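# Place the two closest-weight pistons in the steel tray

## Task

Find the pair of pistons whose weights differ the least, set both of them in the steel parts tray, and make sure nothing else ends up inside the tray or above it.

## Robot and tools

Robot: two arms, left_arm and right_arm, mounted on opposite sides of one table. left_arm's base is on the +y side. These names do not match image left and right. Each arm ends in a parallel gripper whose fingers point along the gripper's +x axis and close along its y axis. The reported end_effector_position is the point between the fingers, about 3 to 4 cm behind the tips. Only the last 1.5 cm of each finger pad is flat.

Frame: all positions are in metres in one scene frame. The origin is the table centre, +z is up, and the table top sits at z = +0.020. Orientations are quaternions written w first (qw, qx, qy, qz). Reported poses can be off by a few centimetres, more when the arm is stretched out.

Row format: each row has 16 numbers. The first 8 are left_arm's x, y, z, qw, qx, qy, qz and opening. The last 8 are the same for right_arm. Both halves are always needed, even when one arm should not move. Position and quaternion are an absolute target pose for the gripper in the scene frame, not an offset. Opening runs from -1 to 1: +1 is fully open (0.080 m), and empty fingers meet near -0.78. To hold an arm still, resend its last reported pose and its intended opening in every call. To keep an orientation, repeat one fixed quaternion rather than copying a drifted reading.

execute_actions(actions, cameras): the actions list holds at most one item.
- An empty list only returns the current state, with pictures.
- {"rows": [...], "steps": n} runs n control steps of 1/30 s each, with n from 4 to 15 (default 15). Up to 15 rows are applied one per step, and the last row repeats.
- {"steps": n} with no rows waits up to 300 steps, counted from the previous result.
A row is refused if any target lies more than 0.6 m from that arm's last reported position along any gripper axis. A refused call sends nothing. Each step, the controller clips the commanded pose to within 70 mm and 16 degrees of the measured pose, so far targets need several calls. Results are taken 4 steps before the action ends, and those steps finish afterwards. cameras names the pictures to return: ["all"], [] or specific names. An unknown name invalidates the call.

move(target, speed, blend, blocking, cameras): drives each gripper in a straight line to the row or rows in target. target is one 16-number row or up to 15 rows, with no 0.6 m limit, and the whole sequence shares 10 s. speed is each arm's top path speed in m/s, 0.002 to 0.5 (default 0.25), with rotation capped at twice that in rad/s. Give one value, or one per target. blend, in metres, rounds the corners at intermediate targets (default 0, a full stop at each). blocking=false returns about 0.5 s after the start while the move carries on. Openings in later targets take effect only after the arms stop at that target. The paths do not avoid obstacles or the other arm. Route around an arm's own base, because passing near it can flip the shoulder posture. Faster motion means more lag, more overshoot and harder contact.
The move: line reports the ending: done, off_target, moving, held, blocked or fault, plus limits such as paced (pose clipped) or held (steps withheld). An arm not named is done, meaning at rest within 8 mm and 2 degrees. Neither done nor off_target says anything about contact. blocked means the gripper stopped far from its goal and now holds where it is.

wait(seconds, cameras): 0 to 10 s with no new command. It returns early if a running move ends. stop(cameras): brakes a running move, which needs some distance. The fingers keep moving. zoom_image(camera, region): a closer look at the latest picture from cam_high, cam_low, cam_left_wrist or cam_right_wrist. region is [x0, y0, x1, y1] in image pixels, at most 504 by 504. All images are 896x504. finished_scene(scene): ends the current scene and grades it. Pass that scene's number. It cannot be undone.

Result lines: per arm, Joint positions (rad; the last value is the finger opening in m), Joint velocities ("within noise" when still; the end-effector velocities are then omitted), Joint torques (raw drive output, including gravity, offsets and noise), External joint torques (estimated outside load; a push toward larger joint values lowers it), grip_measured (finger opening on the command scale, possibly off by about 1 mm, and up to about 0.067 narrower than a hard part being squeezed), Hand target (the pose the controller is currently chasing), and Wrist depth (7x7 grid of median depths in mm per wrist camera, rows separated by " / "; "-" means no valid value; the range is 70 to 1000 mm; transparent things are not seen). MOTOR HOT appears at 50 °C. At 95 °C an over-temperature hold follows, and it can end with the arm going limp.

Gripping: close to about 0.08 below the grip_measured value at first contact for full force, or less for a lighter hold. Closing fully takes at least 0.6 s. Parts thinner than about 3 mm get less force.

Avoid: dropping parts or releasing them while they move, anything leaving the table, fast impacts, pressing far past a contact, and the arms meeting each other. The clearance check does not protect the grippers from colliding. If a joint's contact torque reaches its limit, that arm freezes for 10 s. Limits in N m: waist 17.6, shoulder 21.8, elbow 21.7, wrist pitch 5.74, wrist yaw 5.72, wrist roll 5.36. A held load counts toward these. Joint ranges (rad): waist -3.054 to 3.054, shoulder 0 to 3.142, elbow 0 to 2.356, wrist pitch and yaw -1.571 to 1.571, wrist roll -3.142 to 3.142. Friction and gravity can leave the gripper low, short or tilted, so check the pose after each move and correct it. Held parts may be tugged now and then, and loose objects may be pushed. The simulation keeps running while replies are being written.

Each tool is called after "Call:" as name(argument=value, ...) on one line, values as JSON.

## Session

Call:
execute_actions(actions=[])

Call:
zoom_image(camera="cam_low", region=[300, 200, 800, 460])

Scene clock: 0.00 s of 12600.00 s.
left_arm: end_effector_position=(+0.0943, +0.2772, +0.1503) grip_measured=+1.000 end_effector_quat_wxyz=(+0.706, +0.448, +0.166, -0.524) | right_arm: end_effector_position=(-0.2367, -0.2797, +0.2227) grip_measured=+1.000 end_effector_quat_wxyz=(+0.495, -0.260, +0.135, +0.818)
Joint positions: left_arm=[0.453 0.644 0.415 -0.557 -0.102 0.598 0.08] | right_arm=[1.169 0.956 0.69 -0.456 0.564 0.397 0.08]
Joint velocities: within noise
Joint torques (N m): no reading
External joint torques (N m): no reading
Heat: left arm: hottest wrist roll 39 °C (+0.0 °C/min); right arm: hottest wrist yaw 37 °C (+0.0 °C/min).
Wrist depth (mm): cam_left_wrist=[- - 229 196 238 211 189 / - 340 214 182 217 203 182 / - 238 204 175 170 195 174 / - 222 193 178 174 181 170 / - 209 185 186 176 93 164 / - - 198 190 195 93 - / - - 221 207 187 79 -] | cam_right_wrist=[- - - - 534 536 541 / - - - 464 462 443 446 / - - - 393 395 404 385 / - - - 350 353 339 351 / - - 308 310 319 104 306 / - - 274 281 284 85 - / - - 251 256 259 81 -]
Hand target: left_arm +0.0944, +0.2771, +0.1506; +0.706, +0.447, +0.166, -0.523 | right_arm -0.2371, -0.2794, +0.2251; +0.495, -0.256, +0.136, +0.819

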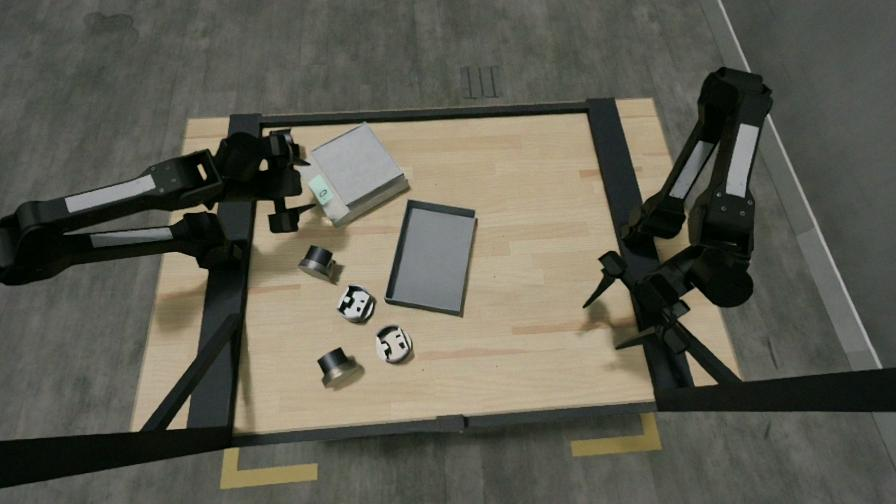

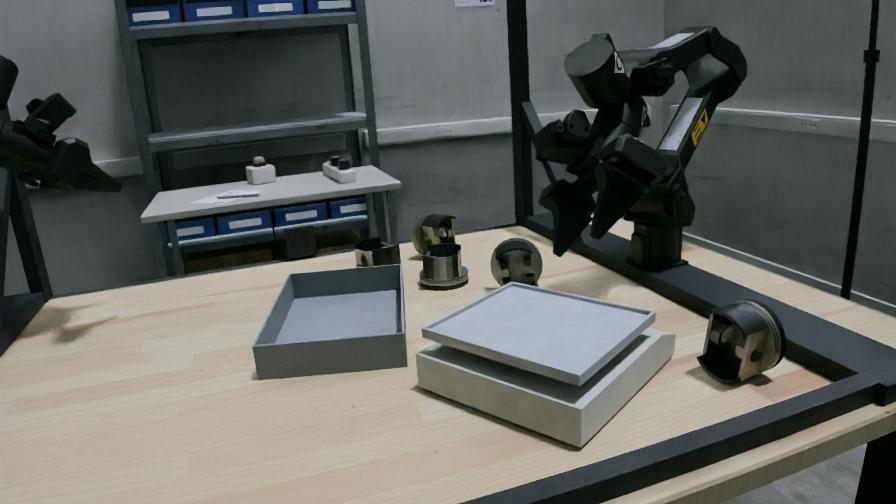

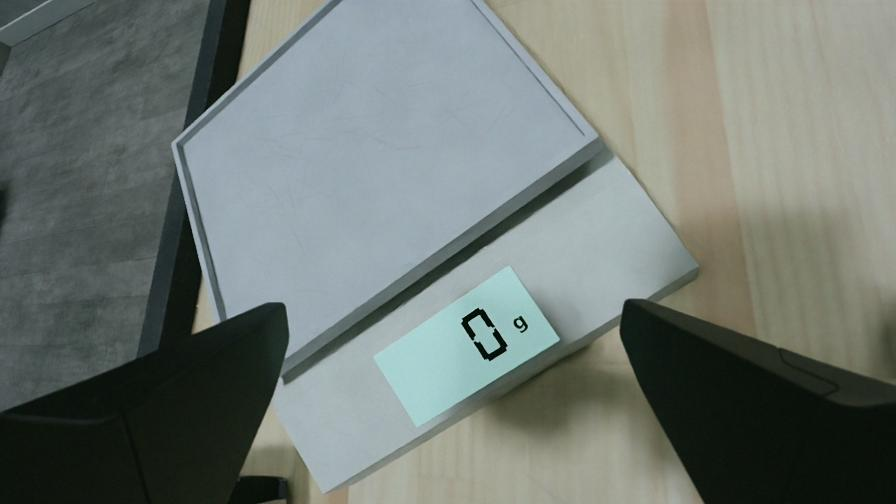

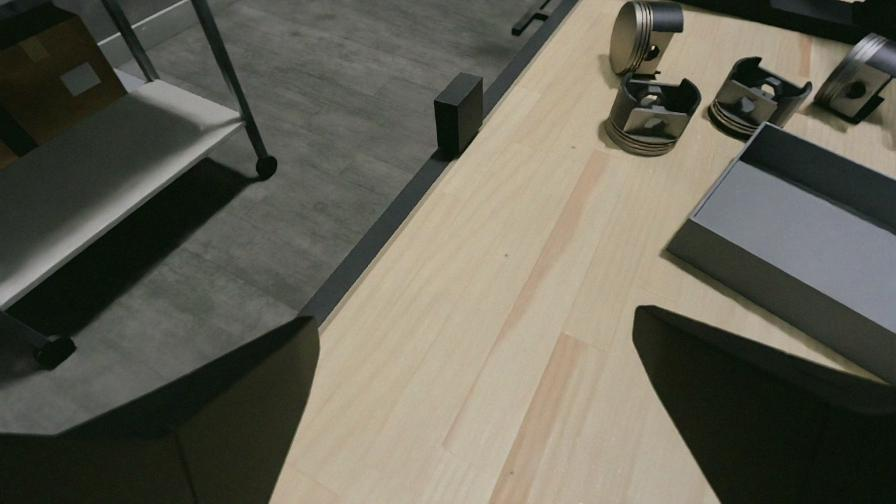

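Scaled by 1.008.

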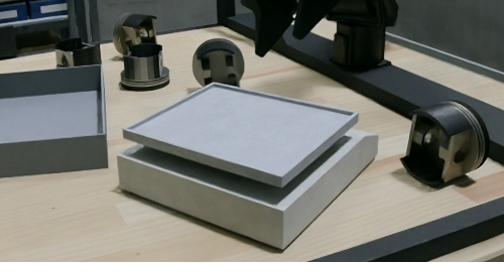

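Call:
move(target=[[0.05, 0.26, 0.24, 0.706, 0.448, 0.166, -0.524, 1, -0.2371, -0.2794, 0.2251, 0.495, -0.256, 0.136, 0.819, 1],[-0.13, 0.19, 0.22, 0.5, 0.5, 0.5, -0.5, 1, -0.2371, -0.2794, 0.2251, 0.495, -0.256, 0.136, 0.819, 1]], speed=0.4, blend=[0.03,0])

Scene clock: 2.13 s of 12600.00 s.
left_arm: end_effector_position=(-0.1279, +0.1914, +0.2204) grip_measured=+1.000 end_effector_quat_wxyz=(+0.501, +0.500, +0.498, -0.501) | right_arm: end_effector_position=(-0.2367, -0.2797, +0.2227) grip_measured=+1.000 end_effector_quat_wxyz=(+0.495, -0.260, +0.135, +0.818)
Joint positions: left_arm=[-0.396 1.668 1.56 -1.46 -0.003 -0.401 0.08] | right_arm=[1.169 0.956 0.69 -0.456 0.564 0.397 0.08]
Joint velocities: within noise
Joint torques (N m): left_arm=[-0.31 -4.41 6.43 0.28 0.08 -0.13] | right_arm=[0.11 -2.87 6.41 1.66 0.29 0.08]
External joint torques (N m): left_arm=[-0.31 2.05 0.74 -0.06 0.1 -0.12] | right_arm=[0.12 -0.67 0.06 0.36 0.06 0.07]
Heat: left arm: hottest wrist roll 39 °C (+0.0 °C/min); right arm: hottest wrist yaw 37 °C (+0.0 °C/min).
Wrist depth (mm): cam_left_wrist=[233 234 238 239 236 223 246 / 245 247 249 241 255 257 260 / 253 260 263 245 267 249 275 / 245 276 275 283 285 213 293 / 289 286 224 300 302 220 320 / - - 315 321 323 93 - / - - 335 340 344 79 -] | cam_right_wrist=[- - - - 537 541 547 / - - - 460 457 437 447 / - - - 399 401 404 384 / - - - 349 351 343 356 / - - 307 311 319 104 305 / - - 274 282 281 84 - / - - 251 257 259 81 -]
Hand target: left_arm -0.1299, +0.1900, +0.2199; +0.500, +0.500, +0.500, -0.500 | right_arm -0.2371, -0.2794, +0.2250; +0.495, -0.256, +0.136, +0.819
Off the commanded pose: left_arm 0.003 m, 0 deg | right_arm 0.002 m, 0 deg.
Kept back: nothing.
move: done

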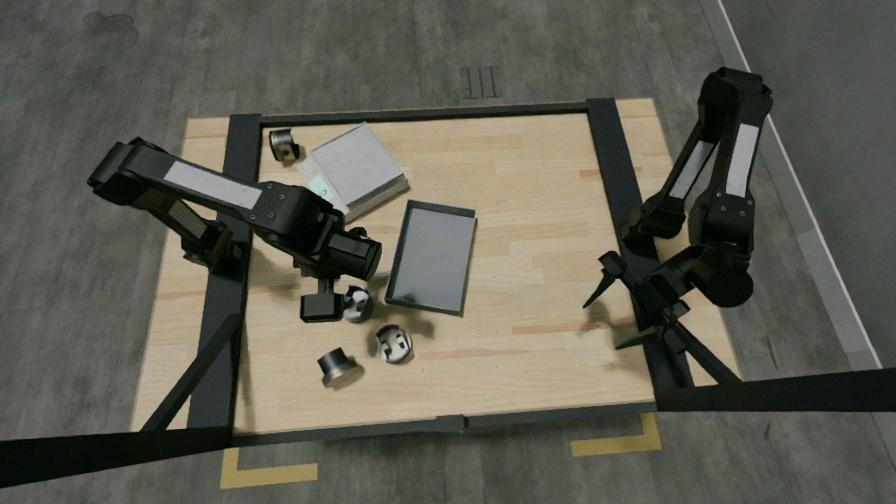

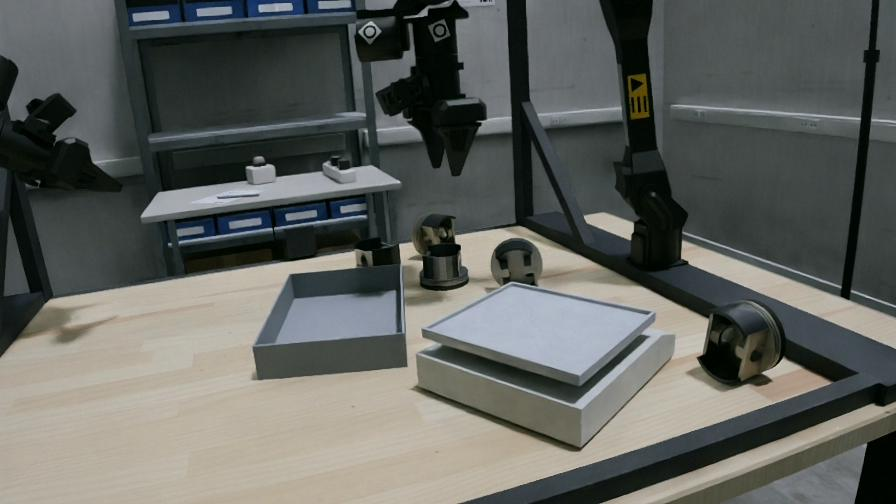

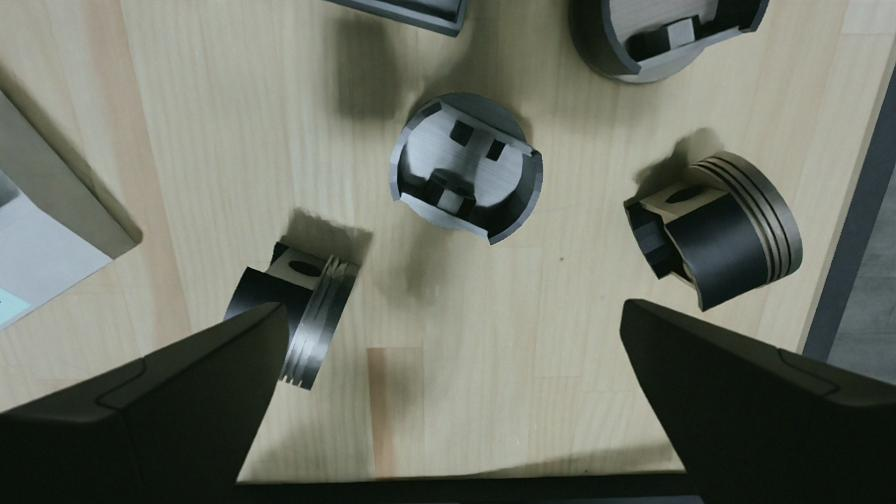

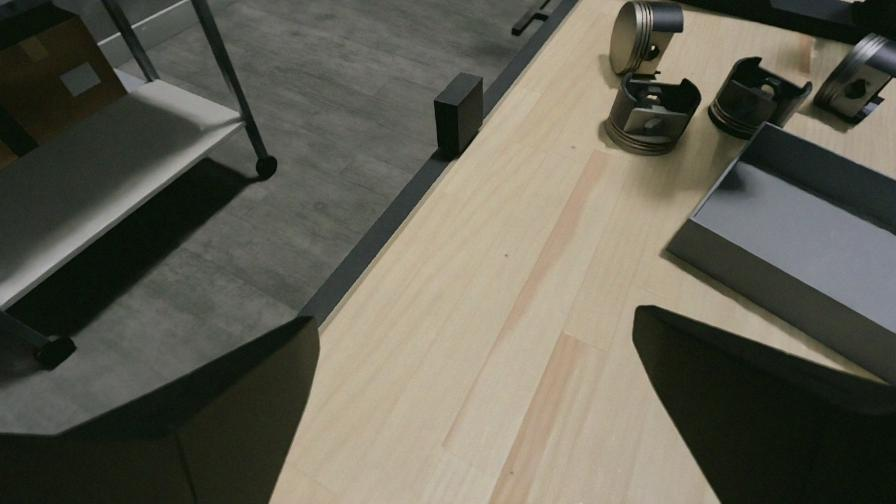

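Call:
move(target=[-0.137, 0.180, 0.135, 0.6929, 0.141, 0.6929, -0.141, 0.85, -0.2371, -0.2794, 0.2251, 0.495, -0.256, 0.136, 0.819, 1], speed=0.35, cameras=["cam_left_wrist"])

Scene clock: 4.87 s of 12600.00 s.
left_arm: end_effector_position=(-0.1366, +0.1772, +0.1402) grip_measured=+0.853 end_effector_quat_wxyz=(+0.692, +0.135, +0.693, -0.148) | right_arm: end_effector_position=(-0.2367, -0.2797, +0.2227) grip_measured=+1.000 end_effector_quat_wxyz=(+0.495, -0.260, +0.135, +0.818)
Joint positions: left_arm=[-0.404 1.725 1.305 -1.133 -0.002 -1.577 0.073] | right_arm=[1.169 0.956 0.69 -0.456 0.564 0.397 0.08]
Joint velocities: within noise
Joint torques (N m): left_arm=[-0.42 -4.83 4.2 0.45 0.03 -0.12] | right_arm=[-0.18 -2.77 6.28 1.64 0.31 0.05]
External joint torques (N m): left_arm=[-0.42 2.01 -1.44 0.13 0.08 -0.12] | right_arm=[-0.18 -0.48 -0.23 0.29 0.09 0.05]
Heat: left arm: hottest wrist roll 39 °C (+0.0 °C/min); right arm: hottest wrist yaw 37 °C (+0.0 °C/min).
Wrist depth (mm): cam_left_wrist=[106 160 164 166 166 168 169 / 111 156 173 175 175 176 175 / 180 179 181 169 187 190 191 / 189 190 191 172 198 198 203 / 199 198 199 173 206 159 215 / - - 216 221 223 87 - / - - 233 230 237 78 -] | cam_right_wrist=[- - - - 531 539 424 / - - - 455 459 440 445 / - - - 399 402 403 385 / - - - 347 354 340 357 / - - 308 313 319 104 305 / - - 275 281 283 84 - / - - 252 258 259 81 -]
Hand target: left_arm -0.1370, +0.1801, +0.1350; +0.693, +0.141, +0.693, -0.141 | right_arm -0.2371, -0.2794, +0.2250; +0.495, -0.256, +0.136, +0.819
Off the commanded pose: left_arm 0.006 m, 1 deg | right_arm 0.002 m, 0 deg.
Kept back: nothing.
move: done
Images, in order (width x height): cam_left_wrist 896x504.

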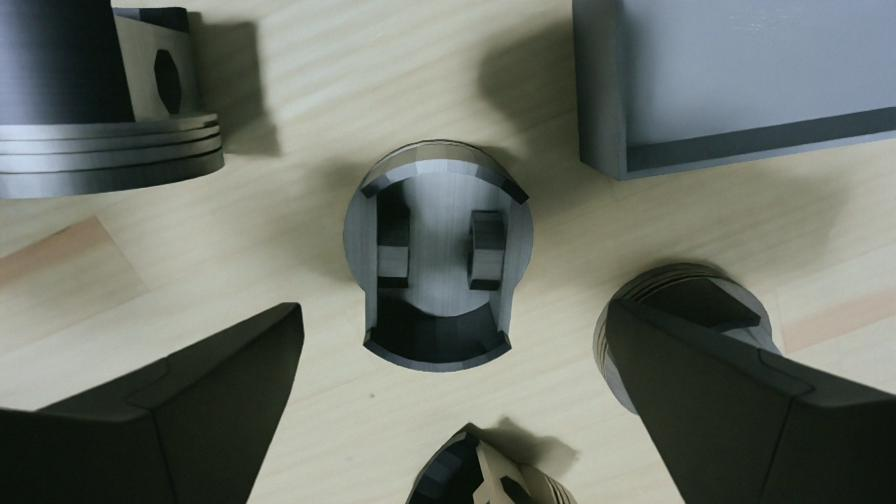

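Call:
move(target=[-0.1385, 0.1845, 0.118, 0.6929, 0.141, 0.6929, -0.141, 0.55, -0.2371, -0.2794, 0.2251, 0.495, -0.256, 0.136, 0.819, 1], speed=0.1, cameras=["cam_left_wrist"])

Scene clock: 6.43 s of 12600.00 s.
left_arm: end_effector_position=(-0.1382, +0.1814, +0.1232) grip_measured=+0.553 end_effector_quat_wxyz=(+0.692, +0.135, +0.694, -0.147) | right_arm: end_effector_position=(-0.2367, -0.2797, +0.2227) grip_measured=+1.000 end_effector_quat_wxyz=(+0.495, -0.260, +0.135, +0.818)
Joint positions: left_arm=[-0.414 1.727 1.238 -1.064 -0.002 -1.588 0.06] | right_arm=[1.169 0.956 0.69 -0.456 0.564 0.397 0.08]
Joint velocities: within noise
Joint torques (N m): left_arm=[-0.39 -4.77 4.07 0.42 0.03 -0.13] | right_arm=[0.03 -2.7 6.45 1.67 0.3 0.05]
External joint torques (N m): left_arm=[-0.42 2.06 -1.47 0.13 0.09 -0.13] | right_arm=[0.05 -0.49 0.04 0.35 0.08 0.05]
Heat: left arm: hottest wrist roll 39 °C (+0.0 °C/min); right arm: hottest wrist yaw 37 °C (+0.0 °C/min).
Wrist depth (mm): cam_left_wrist=[- 145 149 150 150 150 154 / - 153 157 158 158 159 158 / 164 164 164 150 169 172 173 / 171 173 172 156 178 181 184 / 181 181 181 164 144 154 192 / - - 195 149 138 76 204 / - - 211 212 213 - -] | cam_right_wrist=[- - - - 534 535 421 / - - - 460 462 438 445 / - - - 397 400 402 381 / - - - 346 355 339 356 / - - 310 312 320 104 304 / - - 274 281 282 84 - / - - 252 257 258 81 -]
Hand target: left_arm -0.1385, +0.1845, +0.1181; +0.693, +0.141, +0.693, -0.141 | right_arm -0.2371, -0.2794, +0.2250; +0.495, -0.256, +0.136, +0.819
Off the commanded pose: left_arm 0.006 m, 1 deg | right_arm 0.002 m, 0 deg.
Kept back: nothing.
move: done
Images, in order (width x height): cam_left_wrist 896x504.

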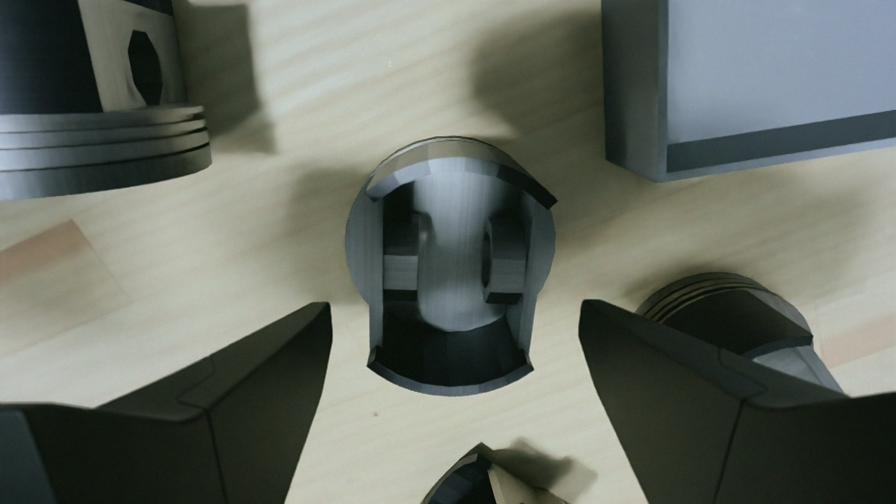

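Call:
move(target=[-0.1385, 0.1845, 0.105, 0.6929, 0.141, 0.6929, -0.141, 0.55, -0.2371, -0.2794, 0.2251, 0.495, -0.256, 0.136, 0.819, 1], speed=0.1, cameras=["cam_left_wrist","cam_low"])

Call:
zoom_image(camera="cam_low", region=[350, 190, 530, 300])

Scene clock: 7.50 s of 12600.00 s.
left_arm: end_effector_position=(-0.1383, +0.1812, +0.1102) grip_measured=+0.553 end_effector_quat_wxyz=(+0.692, +0.135, +0.694, -0.147) | right_arm: end_effector_position=(-0.2367, -0.2797, +0.2227) grip_measured=+1.000 end_effector_quat_wxyz=(+0.495, -0.260, +0.135, +0.818)
Joint positions: left_arm=[-0.414 1.741 1.201 -1.013 -0.002 -1.589 0.06] | right_arm=[1.169 0.956 0.69 -0.456 0.564 0.397 0.08]
Joint velocities: within noise
Joint torques (N m): left_arm=[-0.41 -4.76 4.06 0.44 0.03 -0.13] | right_arm=[-0.02 -2.79 6.56 1.68 0.31 0.1]
External joint torques (N m): left_arm=[-0.46 2.12 -1.46 0.13 0.09 -0.13] | right_arm=[-0.04 -0.58 0.2 0.37 0.1 0.1]
Heat: left arm: hottest wrist roll 39 °C (+0.0 °C/min); right arm: hottest wrist yaw 37 °C (+0.0 °C/min).
Wrist depth (mm): cam_left_wrist=[- 134 138 138 140 138 141 / - 142 144 146 147 145 146 / - 151 151 139 154 143 160 / 158 159 160 142 163 167 170 / 168 167 166 153 129 154 176 / - - 126 135 126 76 187 / - - 194 196 200 - -] | cam_right_wrist=[- - - - 537 518 420 / - - - 458 460 429 446 / - - - 395 400 404 385 / - - - 351 351 337 355 / - - 309 312 320 104 305 / - - 274 281 284 85 - / - - 252 257 257 81 -]
Hand target: left_arm -0.1385, +0.1845, +0.1051; +0.693, +0.141, +0.693, -0.141 | right_arm -0.2371, -0.2794, +0.2250; +0.495, -0.256, +0.136, +0.819
Off the commanded pose: left_arm 0.006 m, 1 deg | right_arm 0.002 m, 0 deg.
Kept back: nothing.
move: done
Images, in order (width x height): cam_low 896x504, cam_left_wrist 896x504.

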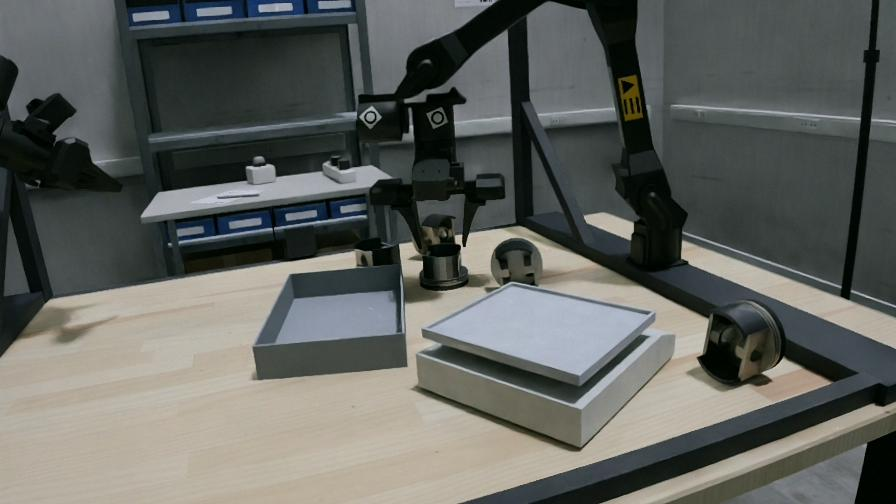

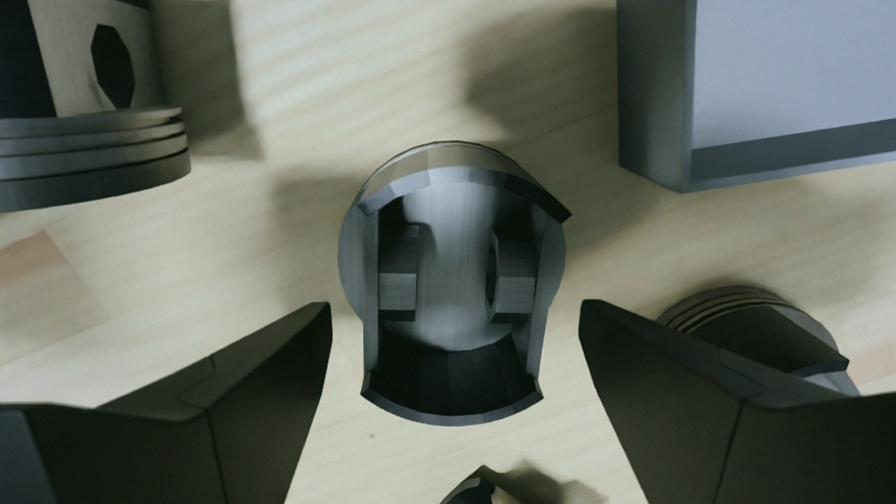

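Scaled by 2.800.

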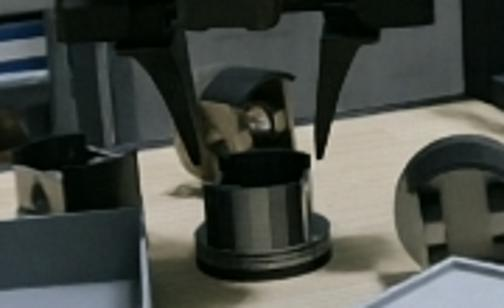

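Call:
move(target=[[-0.1385, 0.184, 0.078, 0.6929, 0.141, 0.6929, -0.141, 0.55, -0.2371, -0.2794, 0.2251, 0.495, -0.256, 0.136, 0.819, 1],[-0.1385, 0.184, 0.078, 0.6929, 0.141, 0.6929, -0.141, 0.1, -0.2371, -0.2794, 0.2251, 0.495, -0.256, 0.136, 0.819, 1]], speed=0.1, cameras=["cam_left_wrist","cam_low"])

Call:
zoom_image(camera="cam_low", region=[350, 190, 530, 300])

Scene clock: 9.00 s of 12600.00 s.
left_arm: end_effector_position=(-0.1386, +0.1805, +0.0830) grip_measured=+0.310 end_effector_quat_wxyz=(+0.692, +0.135, +0.694, -0.147) | right_arm: end_effector_position=(-0.2367, -0.2797, +0.2227) grip_measured=+1.000 end_effector_quat_wxyz=(+0.495, -0.260, +0.135, +0.818)
Joint positions: left_arm=[-0.414 1.78 1.134 -0.907 -0.002 -1.589 0.049] | right_arm=[1.169 0.956 0.69 -0.456 0.564 0.397 0.08]
Joint velocities: within noise
Joint torques (N m): left_arm=[-0.36 -4.85 3.93 0.45 0.03 -0.1] | right_arm=[0.05 -2.67 6.38 1.63 0.32 0.09]
External joint torques (N m): left_arm=[-0.38 2.09 -1.41 0.12 0.08 -0.1] | right_arm=[0.04 -0.45 -0.01 0.31 0.1 0.08]
Heat: left arm: hottest wrist roll 39 °C (+0.0 °C/min); right arm: hottest wrist yaw 37 °C (+0.0 °C/min).
Wrist depth (mm): cam_left_wrist=[111 111 113 114 115 109 115 / - 117 118 120 121 101 122 / - 124 124 113 128 103 108 / 128 130 129 115 117 138 139 / 139 138 100 121 100 144 146 / 144 - 98 128 101 - - / - - - 110 - - -] | cam_right_wrist=[- - - - 531 520 339 / - - - 460 463 428 445 / - - - 394 400 403 383 / - - - 350 351 338 357 / - - 308 311 319 104 305 / - - 275 280 283 84 - / - - 251 257 258 81 -]
Hand target: left_arm -0.1384, +0.1841, +0.0781; +0.693, +0.141, +0.693, -0.141 | right_arm -0.2371, -0.2794, +0.2250; +0.495, -0.256, +0.136, +0.819
Off the commanded pose: left_arm 0.006 m, 1 deg | right_arm 0.002 m, 0 deg.
Kept back: nothing.
move: done
Images, in order (width x height): cam_low 896x504, cam_left_wrist 896x504.

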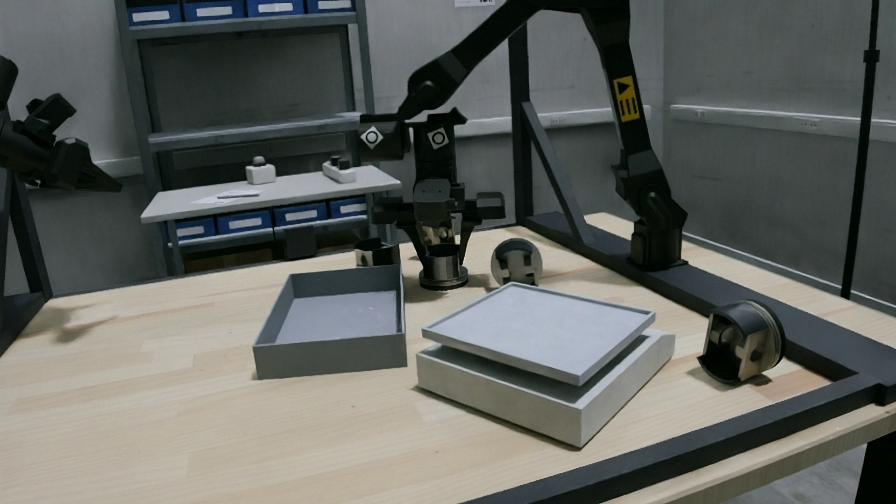

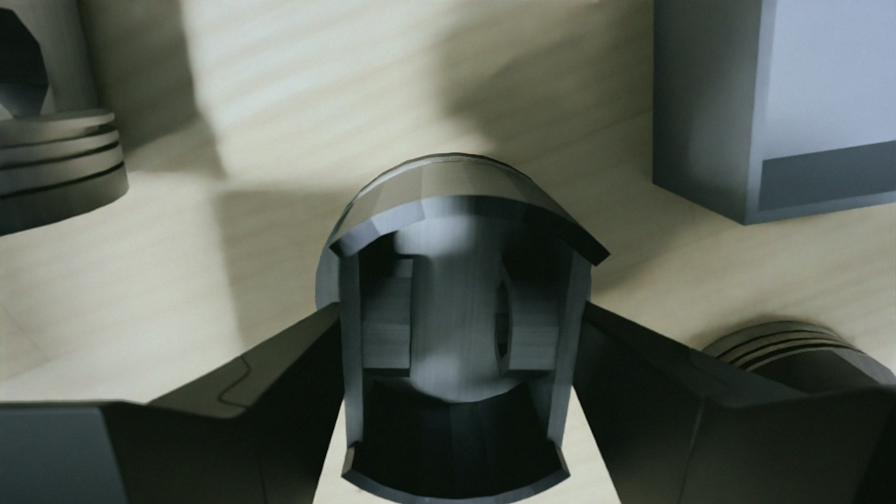

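Scaled by 2.800.

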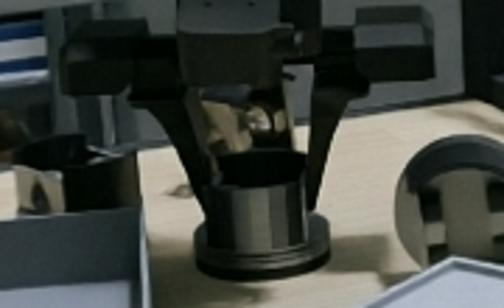

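Call:
move(target=[[-0.1385, 0.184, 0.17, 0.6929, 0.141, 0.6929, -0.141, 0.1, -0.2371, -0.2794, 0.2251, 0.495, -0.256, 0.136, 0.819, 1],[0.17, 0.18, 0.2, 0.5, 0.5, 0.5, -0.5, 0.1, -0.2371, -0.2794, 0.2251, 0.495, -0.256, 0.136, 0.819, 1]], speed=[0.25,0.35], blend=[0.03,0])

Call:
zoom_image(camera="cam_high", region=[290, 110, 430, 240])

Scene clock: 11.83 s of 12600.00 s.
left_arm: end_effector_position=(+0.1687, +0.1825, +0.1983) grip_measured=+0.310 end_effector_quat_wxyz=(+0.499, +0.500, +0.503, -0.497) | right_arm: end_effector_position=(-0.2367, -0.2797, +0.2227) grip_measured=+1.000 end_effector_quat_wxyz=(+0.495, -0.260, +0.135, +0.818)
Joint positions: left_arm=[0.576 1.818 1.649 -1.408 -0.003 0.566 0.049] | right_arm=[1.169 0.956 0.69 -0.456 0.564 0.397 0.08]
Joint velocities: within noise
Joint torques (N m): left_arm=[0.01 -5.87 7.09 0.24 0.14 0.13] | right_arm=[-0.07 -2.76 6.47 1.69 0.34 0.07]
External joint torques (N m): left_arm=[0 1.79 1.33 -0.1 0.12 0.13] | right_arm=[-0.07 -0.53 0.08 0.37 0.12 0.07]
Heat: left arm: hottest wrist roll 39 °C (+0.0 °C/min); right arm: hottest wrist yaw 37 °C (+0.0 °C/min).
Wrist depth (mm): cam_left_wrist=[208 208 158 159 166 222 226 / 215 165 166 169 173 235 239 / 219 173 175 95 180 251 253 / 230 185 115 115 111 264 267 / 245 261 - 121 100 281 258 / - - 98 128 101 - 218 / - - - 110 - - -] | cam_right_wrist=[- - - - 529 534 543 / - - - 459 463 455 460 / - - - 398 399 405 386 / - - - 347 348 340 356 / - - 309 314 318 104 305 / - - 274 282 282 84 - / - - 251 257 259 81 -]
Hand target: left_arm +0.1700, +0.1800, +0.1999; +0.500, +0.500, +0.500, -0.500 | right_arm -0.2371, -0.2794, +0.2250; +0.495, -0.256, +0.136, +0.819
Off the commanded pose: left_arm 0.003 m, 0 deg | right_arm 0.002 m, 0 deg.
Kept back: nothing.
move: done

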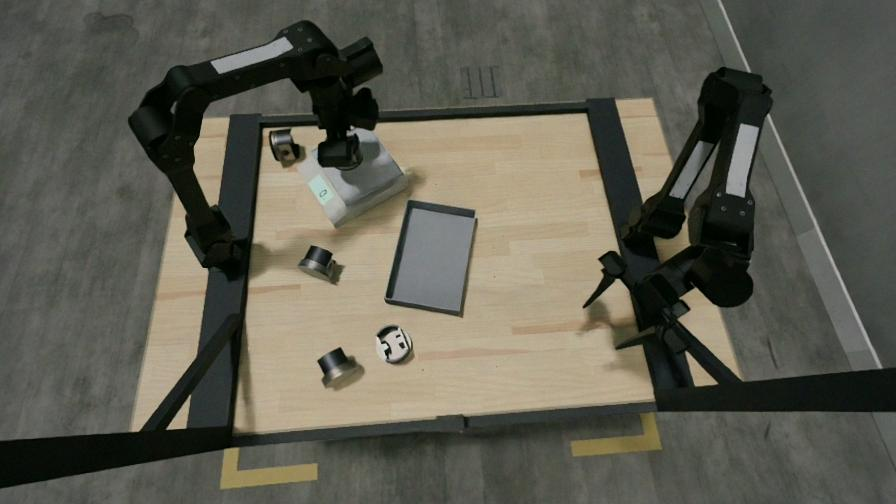

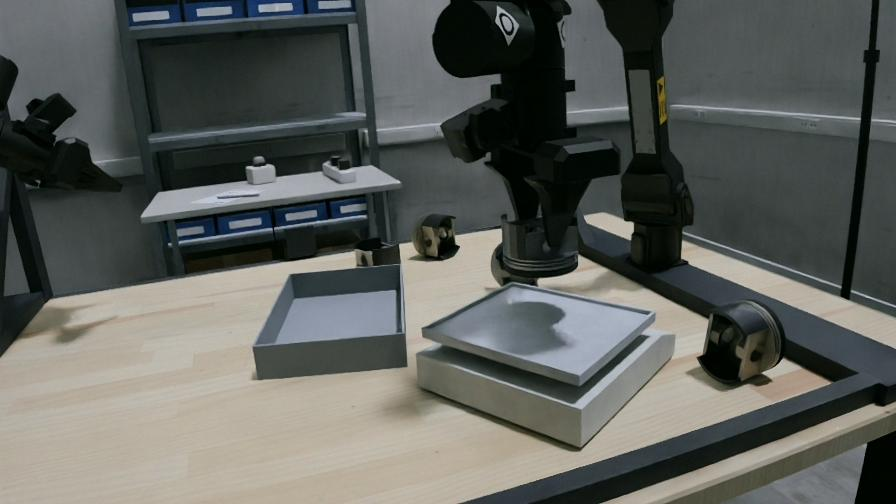

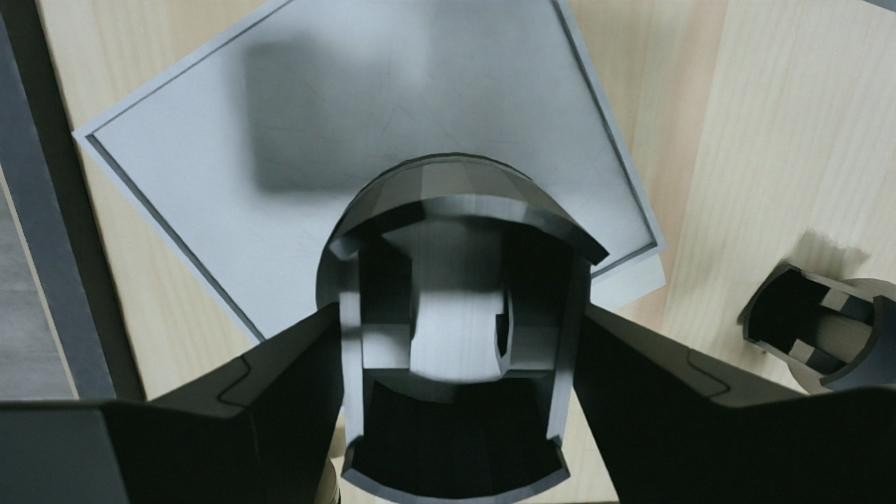

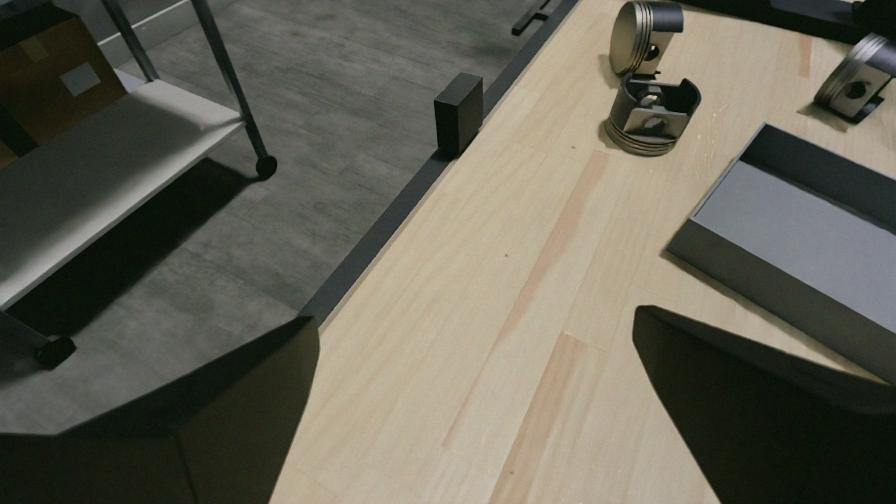

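Scaled by 3.600.

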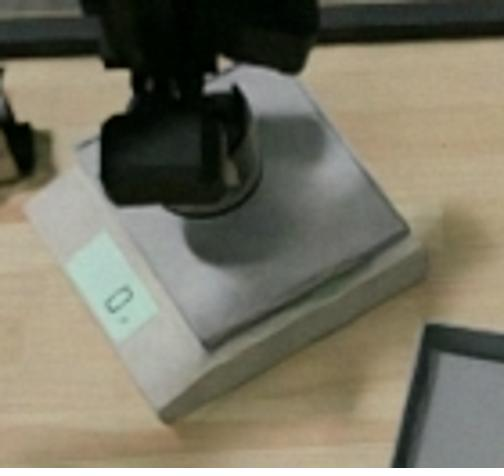

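Call:
move(target=[[0.196, 0.17, 0.175, 0.5, 0.5, 0.5, -0.5, 0.1, -0.2371, -0.2794, 0.2251, 0.495, -0.256, 0.136, 0.819, 1],[0.196, 0.17, 0.146, 0.5, 0.5, 0.5, -0.5, 0.1, -0.2371, -0.2794, 0.2251, 0.495, -0.256, 0.136, 0.819, 1]], speed=[0.2,0.08], blend=[0.005,0], cameras=["cam_high","cam_low"])

Call:
zoom_image(camera="cam_high", region=[290, 165, 350, 215])

Call:
zoom_image(camera="cam_low", region=[420, 200, 660, 400])

Scene clock: 13.13 s of 12600.00 s.
left_arm: end_effector_position=(+0.1966, +0.1691, +0.1487) grip_measured=+0.310 end_effector_quat_wxyz=(+0.504, +0.499, +0.498, -0.499) | right_arm: end_effector_position=(-0.2367, -0.2797, +0.2227) grip_measured=+1.000 end_effector_quat_wxyz=(+0.495, -0.260, +0.135, +0.818)
Joint positions: left_arm=[0.621 1.914 1.577 -1.226 -0.001 0.613 0.049] | right_arm=[1.169 0.956 0.69 -0.456 0.564 0.397 0.08]
Joint velocities: within noise
Joint torques (N m): left_arm=[-0.03 -6.92 4.87 0.46 0.08 0.15] | right_arm=[0.03 -2.88 6.56 1.69 0.29 0.09]
External joint torques (N m): left_arm=[-0.1 1.39 -0.87 0.08 0.07 0.15] | right_arm=[0.02 -0.68 0.23 0.39 0.07 0.09]
Heat: left arm: hottest wrist roll 39 °C (+0.0 °C/min); right arm: hottest wrist yaw 37 °C (+0.0 °C/min).
Wrist depth (mm): cam_left_wrist=[166 167 166 115 116 119 179 / 174 173 120 121 123 124 188 / 180 125 125 95 130 132 199 / 182 131 130 115 117 138 210 / 201 138 137 121 100 148 223 / 193 - 98 128 101 - 235 / - - - 110 - - -] | cam_right_wrist=[- - - - 532 541 538 / - - - 456 461 450 458 / - - - 399 398 404 384 / - - - 350 351 339 355 / - - 307 313 320 104 307 / - - 275 281 282 84 - / - - 250 257 258 81 -]
Hand target: left_arm +0.1959, +0.1700, +0.1460; +0.500, +0.500, +0.500, -0.500 | right_arm -0.2371, -0.2794, +0.2250; +0.495, -0.256, +0.136, +0.819
Off the commanded pose: left_arm 0.003 m, 1 deg | right_arm 0.002 m, 0 deg.
Kept back: nothing.
move: done
Images, in order (width x height): cam_high 896x504, cam_low 896x504.

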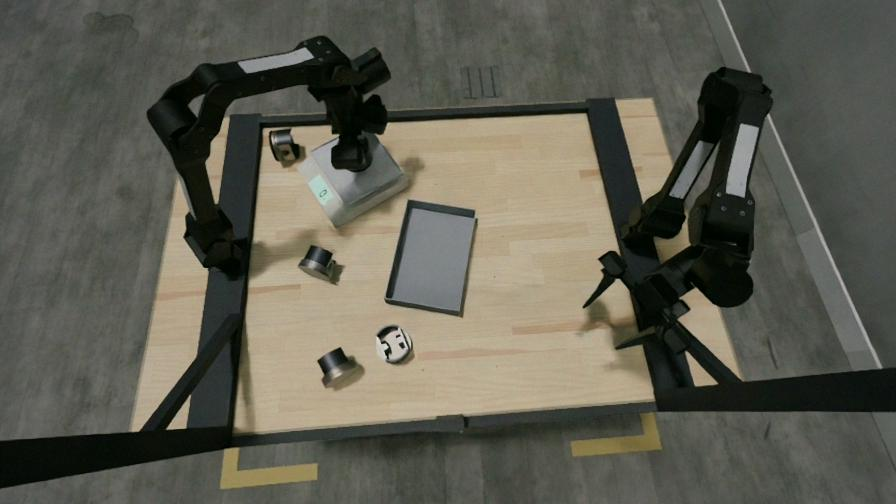

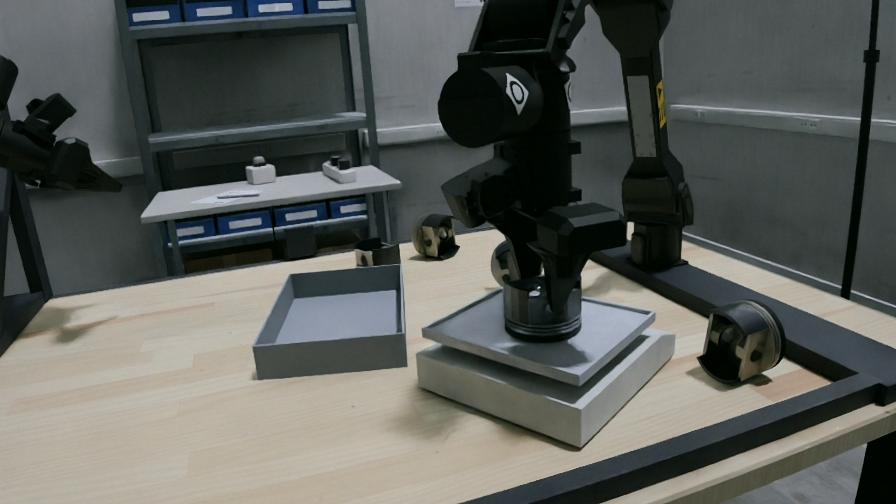

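Scaled by 8.400.

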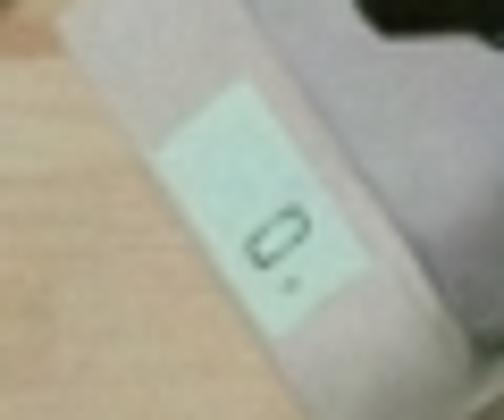

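Scaled by 2.100.

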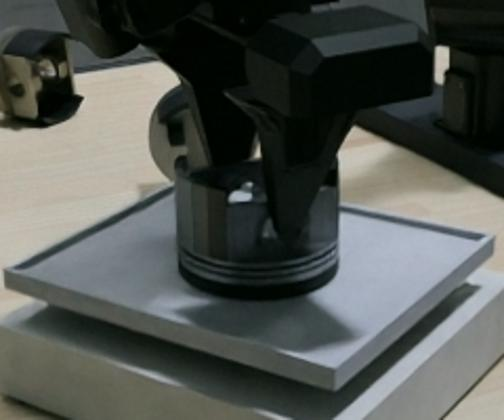

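Call:
move(target=[0.196, 0.171, 0.143, 0.5, 0.5, 0.5, -0.5, 0.1, -0.2371, -0.2794, 0.2251, 0.495, -0.256, 0.136, 0.819, 1], speed=0.04, cameras=["cam_high"])

Call:
zoom_image(camera="cam_high", region=[290, 165, 350, 215])

Scene clock: 14.07 s of 12600.00 s.
left_arm: end_effector_position=(+0.1964, +0.1694, +0.1463) grip_measured=+0.310 end_effector_quat_wxyz=(+0.503, +0.499, +0.498, -0.499) | right_arm: end_effector_position=(-0.2367, -0.2797, +0.2227) grip_measured=+1.000 end_effector_quat_wxyz=(+0.495, -0.260, +0.135, +0.818)
Joint positions: left_arm=[0.621 1.914 1.568 -1.217 -0.001 0.614 0.049] | right_arm=[1.169 0.956 0.69 -0.456 0.564 0.397 0.08]
Joint velocities: within noise
Joint torques (N m): left_arm=[0.15 -7.06 4.27 0.71 0.08 0.17] | right_arm=[0.06 -2.74 6.45 1.67 0.32 0.09]
External joint torques (N m): left_arm=[0.19 1.25 -1.44 0.36 0.05 0.17] | right_arm=[0.07 -0.48 -0.04 0.32 0.1 0.09]
Heat: left arm: hottest wrist roll 39 °C (+0.0 °C/min); right arm: hottest wrist yaw 37 °C (+0.0 °C/min).
Wrist depth (mm): cam_left_wrist=[165 166 165 115 115 118 177 / 173 172 119 120 123 123 187 / 178 124 124 95 129 130 197 / - 129 130 115 133 136 208 / 191 137 100 121 100 146 220 / 193 - 98 128 101 - 233 / - - - 110 - - -] | cam_right_wrist=[- - - - 530 538 545 / - - - 463 463 454 461 / - - - 398 400 404 383 / - - - 349 351 338 354 / - - 310 312 321 104 304 / - - 273 281 285 84 - / - - 252 257 257 81 -]
Hand target: left_arm +0.1959, +0.1710, +0.1430; +0.500, +0.500, +0.500, -0.500 | right_arm -0.2371, -0.2794, +0.2250; +0.495, -0.256, +0.136, +0.819
Off the commanded pose: left_arm 0.004 m, 0 deg | right_arm 0.002 m, 0 deg.
Kept back: nothing.
move: done
Images, in order (width x height): cam_high 896x504.

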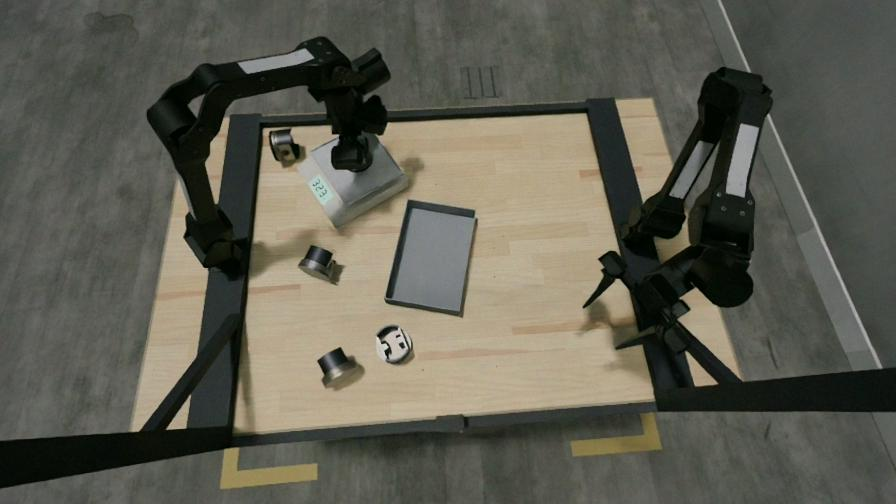

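Scaled by 8.400.

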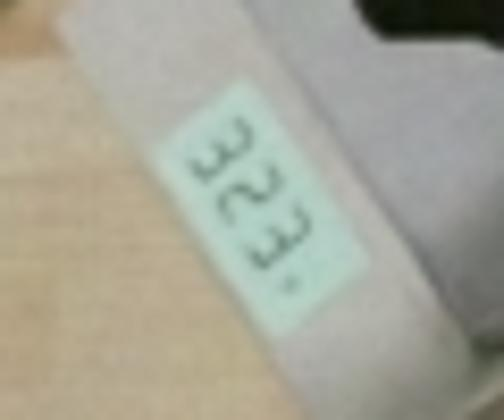

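Call:
move(target=[0.196, 0.171, 0.1435, 0.5, 0.5, 0.5, -0.5, 0.6, -0.2371, -0.2794, 0.2251, 0.495, -0.256, 0.136, 0.819, 1], speed=0.04, cameras=["cam_high","cam_left_wrist"])

Call:
zoom_image(camera="cam_high", region=[290, 165, 350, 215])

Scene clock: 15.00 s of 12600.00 s.
left_arm: end_effector_position=(+0.1970, +0.1688, +0.1462) grip_measured=+0.597 end_effector_quat_wxyz=(+0.505, +0.499, +0.496, -0.500) | right_arm: end_effector_position=(-0.2367, -0.2797, +0.2227) grip_measured=+1.000 end_effector_quat_wxyz=(+0.495, -0.260, +0.135, +0.818)
Joint positions: left_arm=[0.622 1.914 1.567 -1.213 -0.001 0.614 0.062] | right_arm=[1.169 0.956 0.69 -0.456 0.564 0.397 0.08]
Joint velocities: within noise
Joint torques (N m): left_arm=[0.13 -7.1 4.54 0.32 0.08 0.14] | right_arm=[0.09 -2.74 6.45 1.64 0.28 0.09]
External joint torques (N m): left_arm=[0.14 1.33 -1.23 -0.03 0.05 0.14] | right_arm=[0.08 -0.51 0.05 0.31 0.06 0.08]
Heat: left arm: hottest wrist roll 39 °C (+0.0 °C/min); right arm: hottest wrist yaw 37 °C (+0.0 °C/min).
Wrist depth (mm): cam_left_wrist=[165 166 165 114 115 118 176 / 173 172 119 120 122 122 186 / 178 124 124 109 128 130 196 / - 130 128 116 132 136 207 / 190 136 100 120 100 144 218 / - - 91 128 100 78 231 / - - 104 111 159 80 -] | cam_right_wrist=[- - - - 533 535 547 / - - - 460 456 450 458 / - - - 396 399 401 384 / - - - 349 351 341 355 / - - 311 311 320 104 306 / - - 274 280 281 84 - / - - 251 258 258 81 -]
Hand target: left_arm +0.1961, +0.1710, +0.1436; +0.500, +0.500, +0.500, -0.500 | right_arm -0.2371, -0.2794, +0.2250; +0.495, -0.256, +0.136, +0.819
Off the commanded pose: left_arm 0.004 m, 1 deg | right_arm 0.002 m, 0 deg.
Kept back: nothing.
move: done
Images, in order (width x height): cam_high 896x504, cam_left_wrist 896x504.

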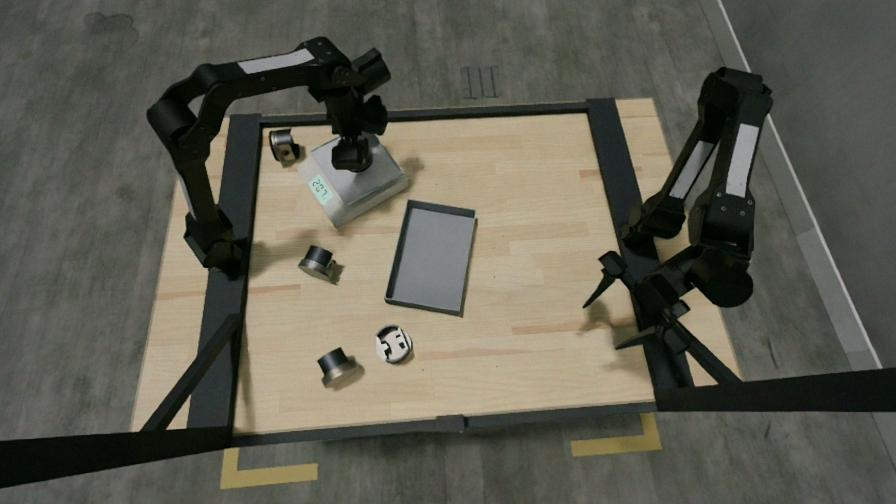

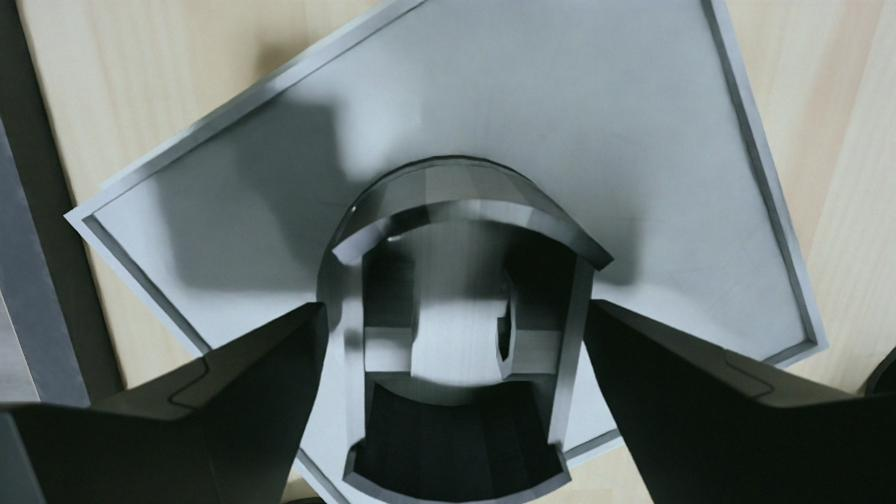

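Scaled by 8.400.

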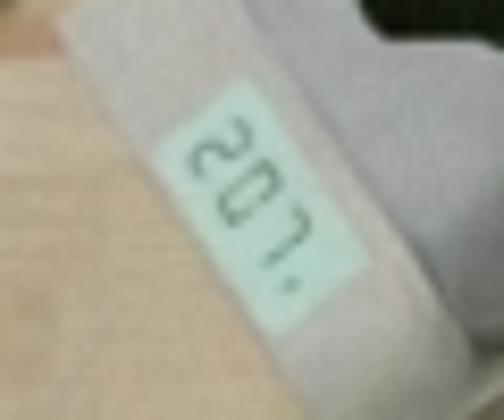

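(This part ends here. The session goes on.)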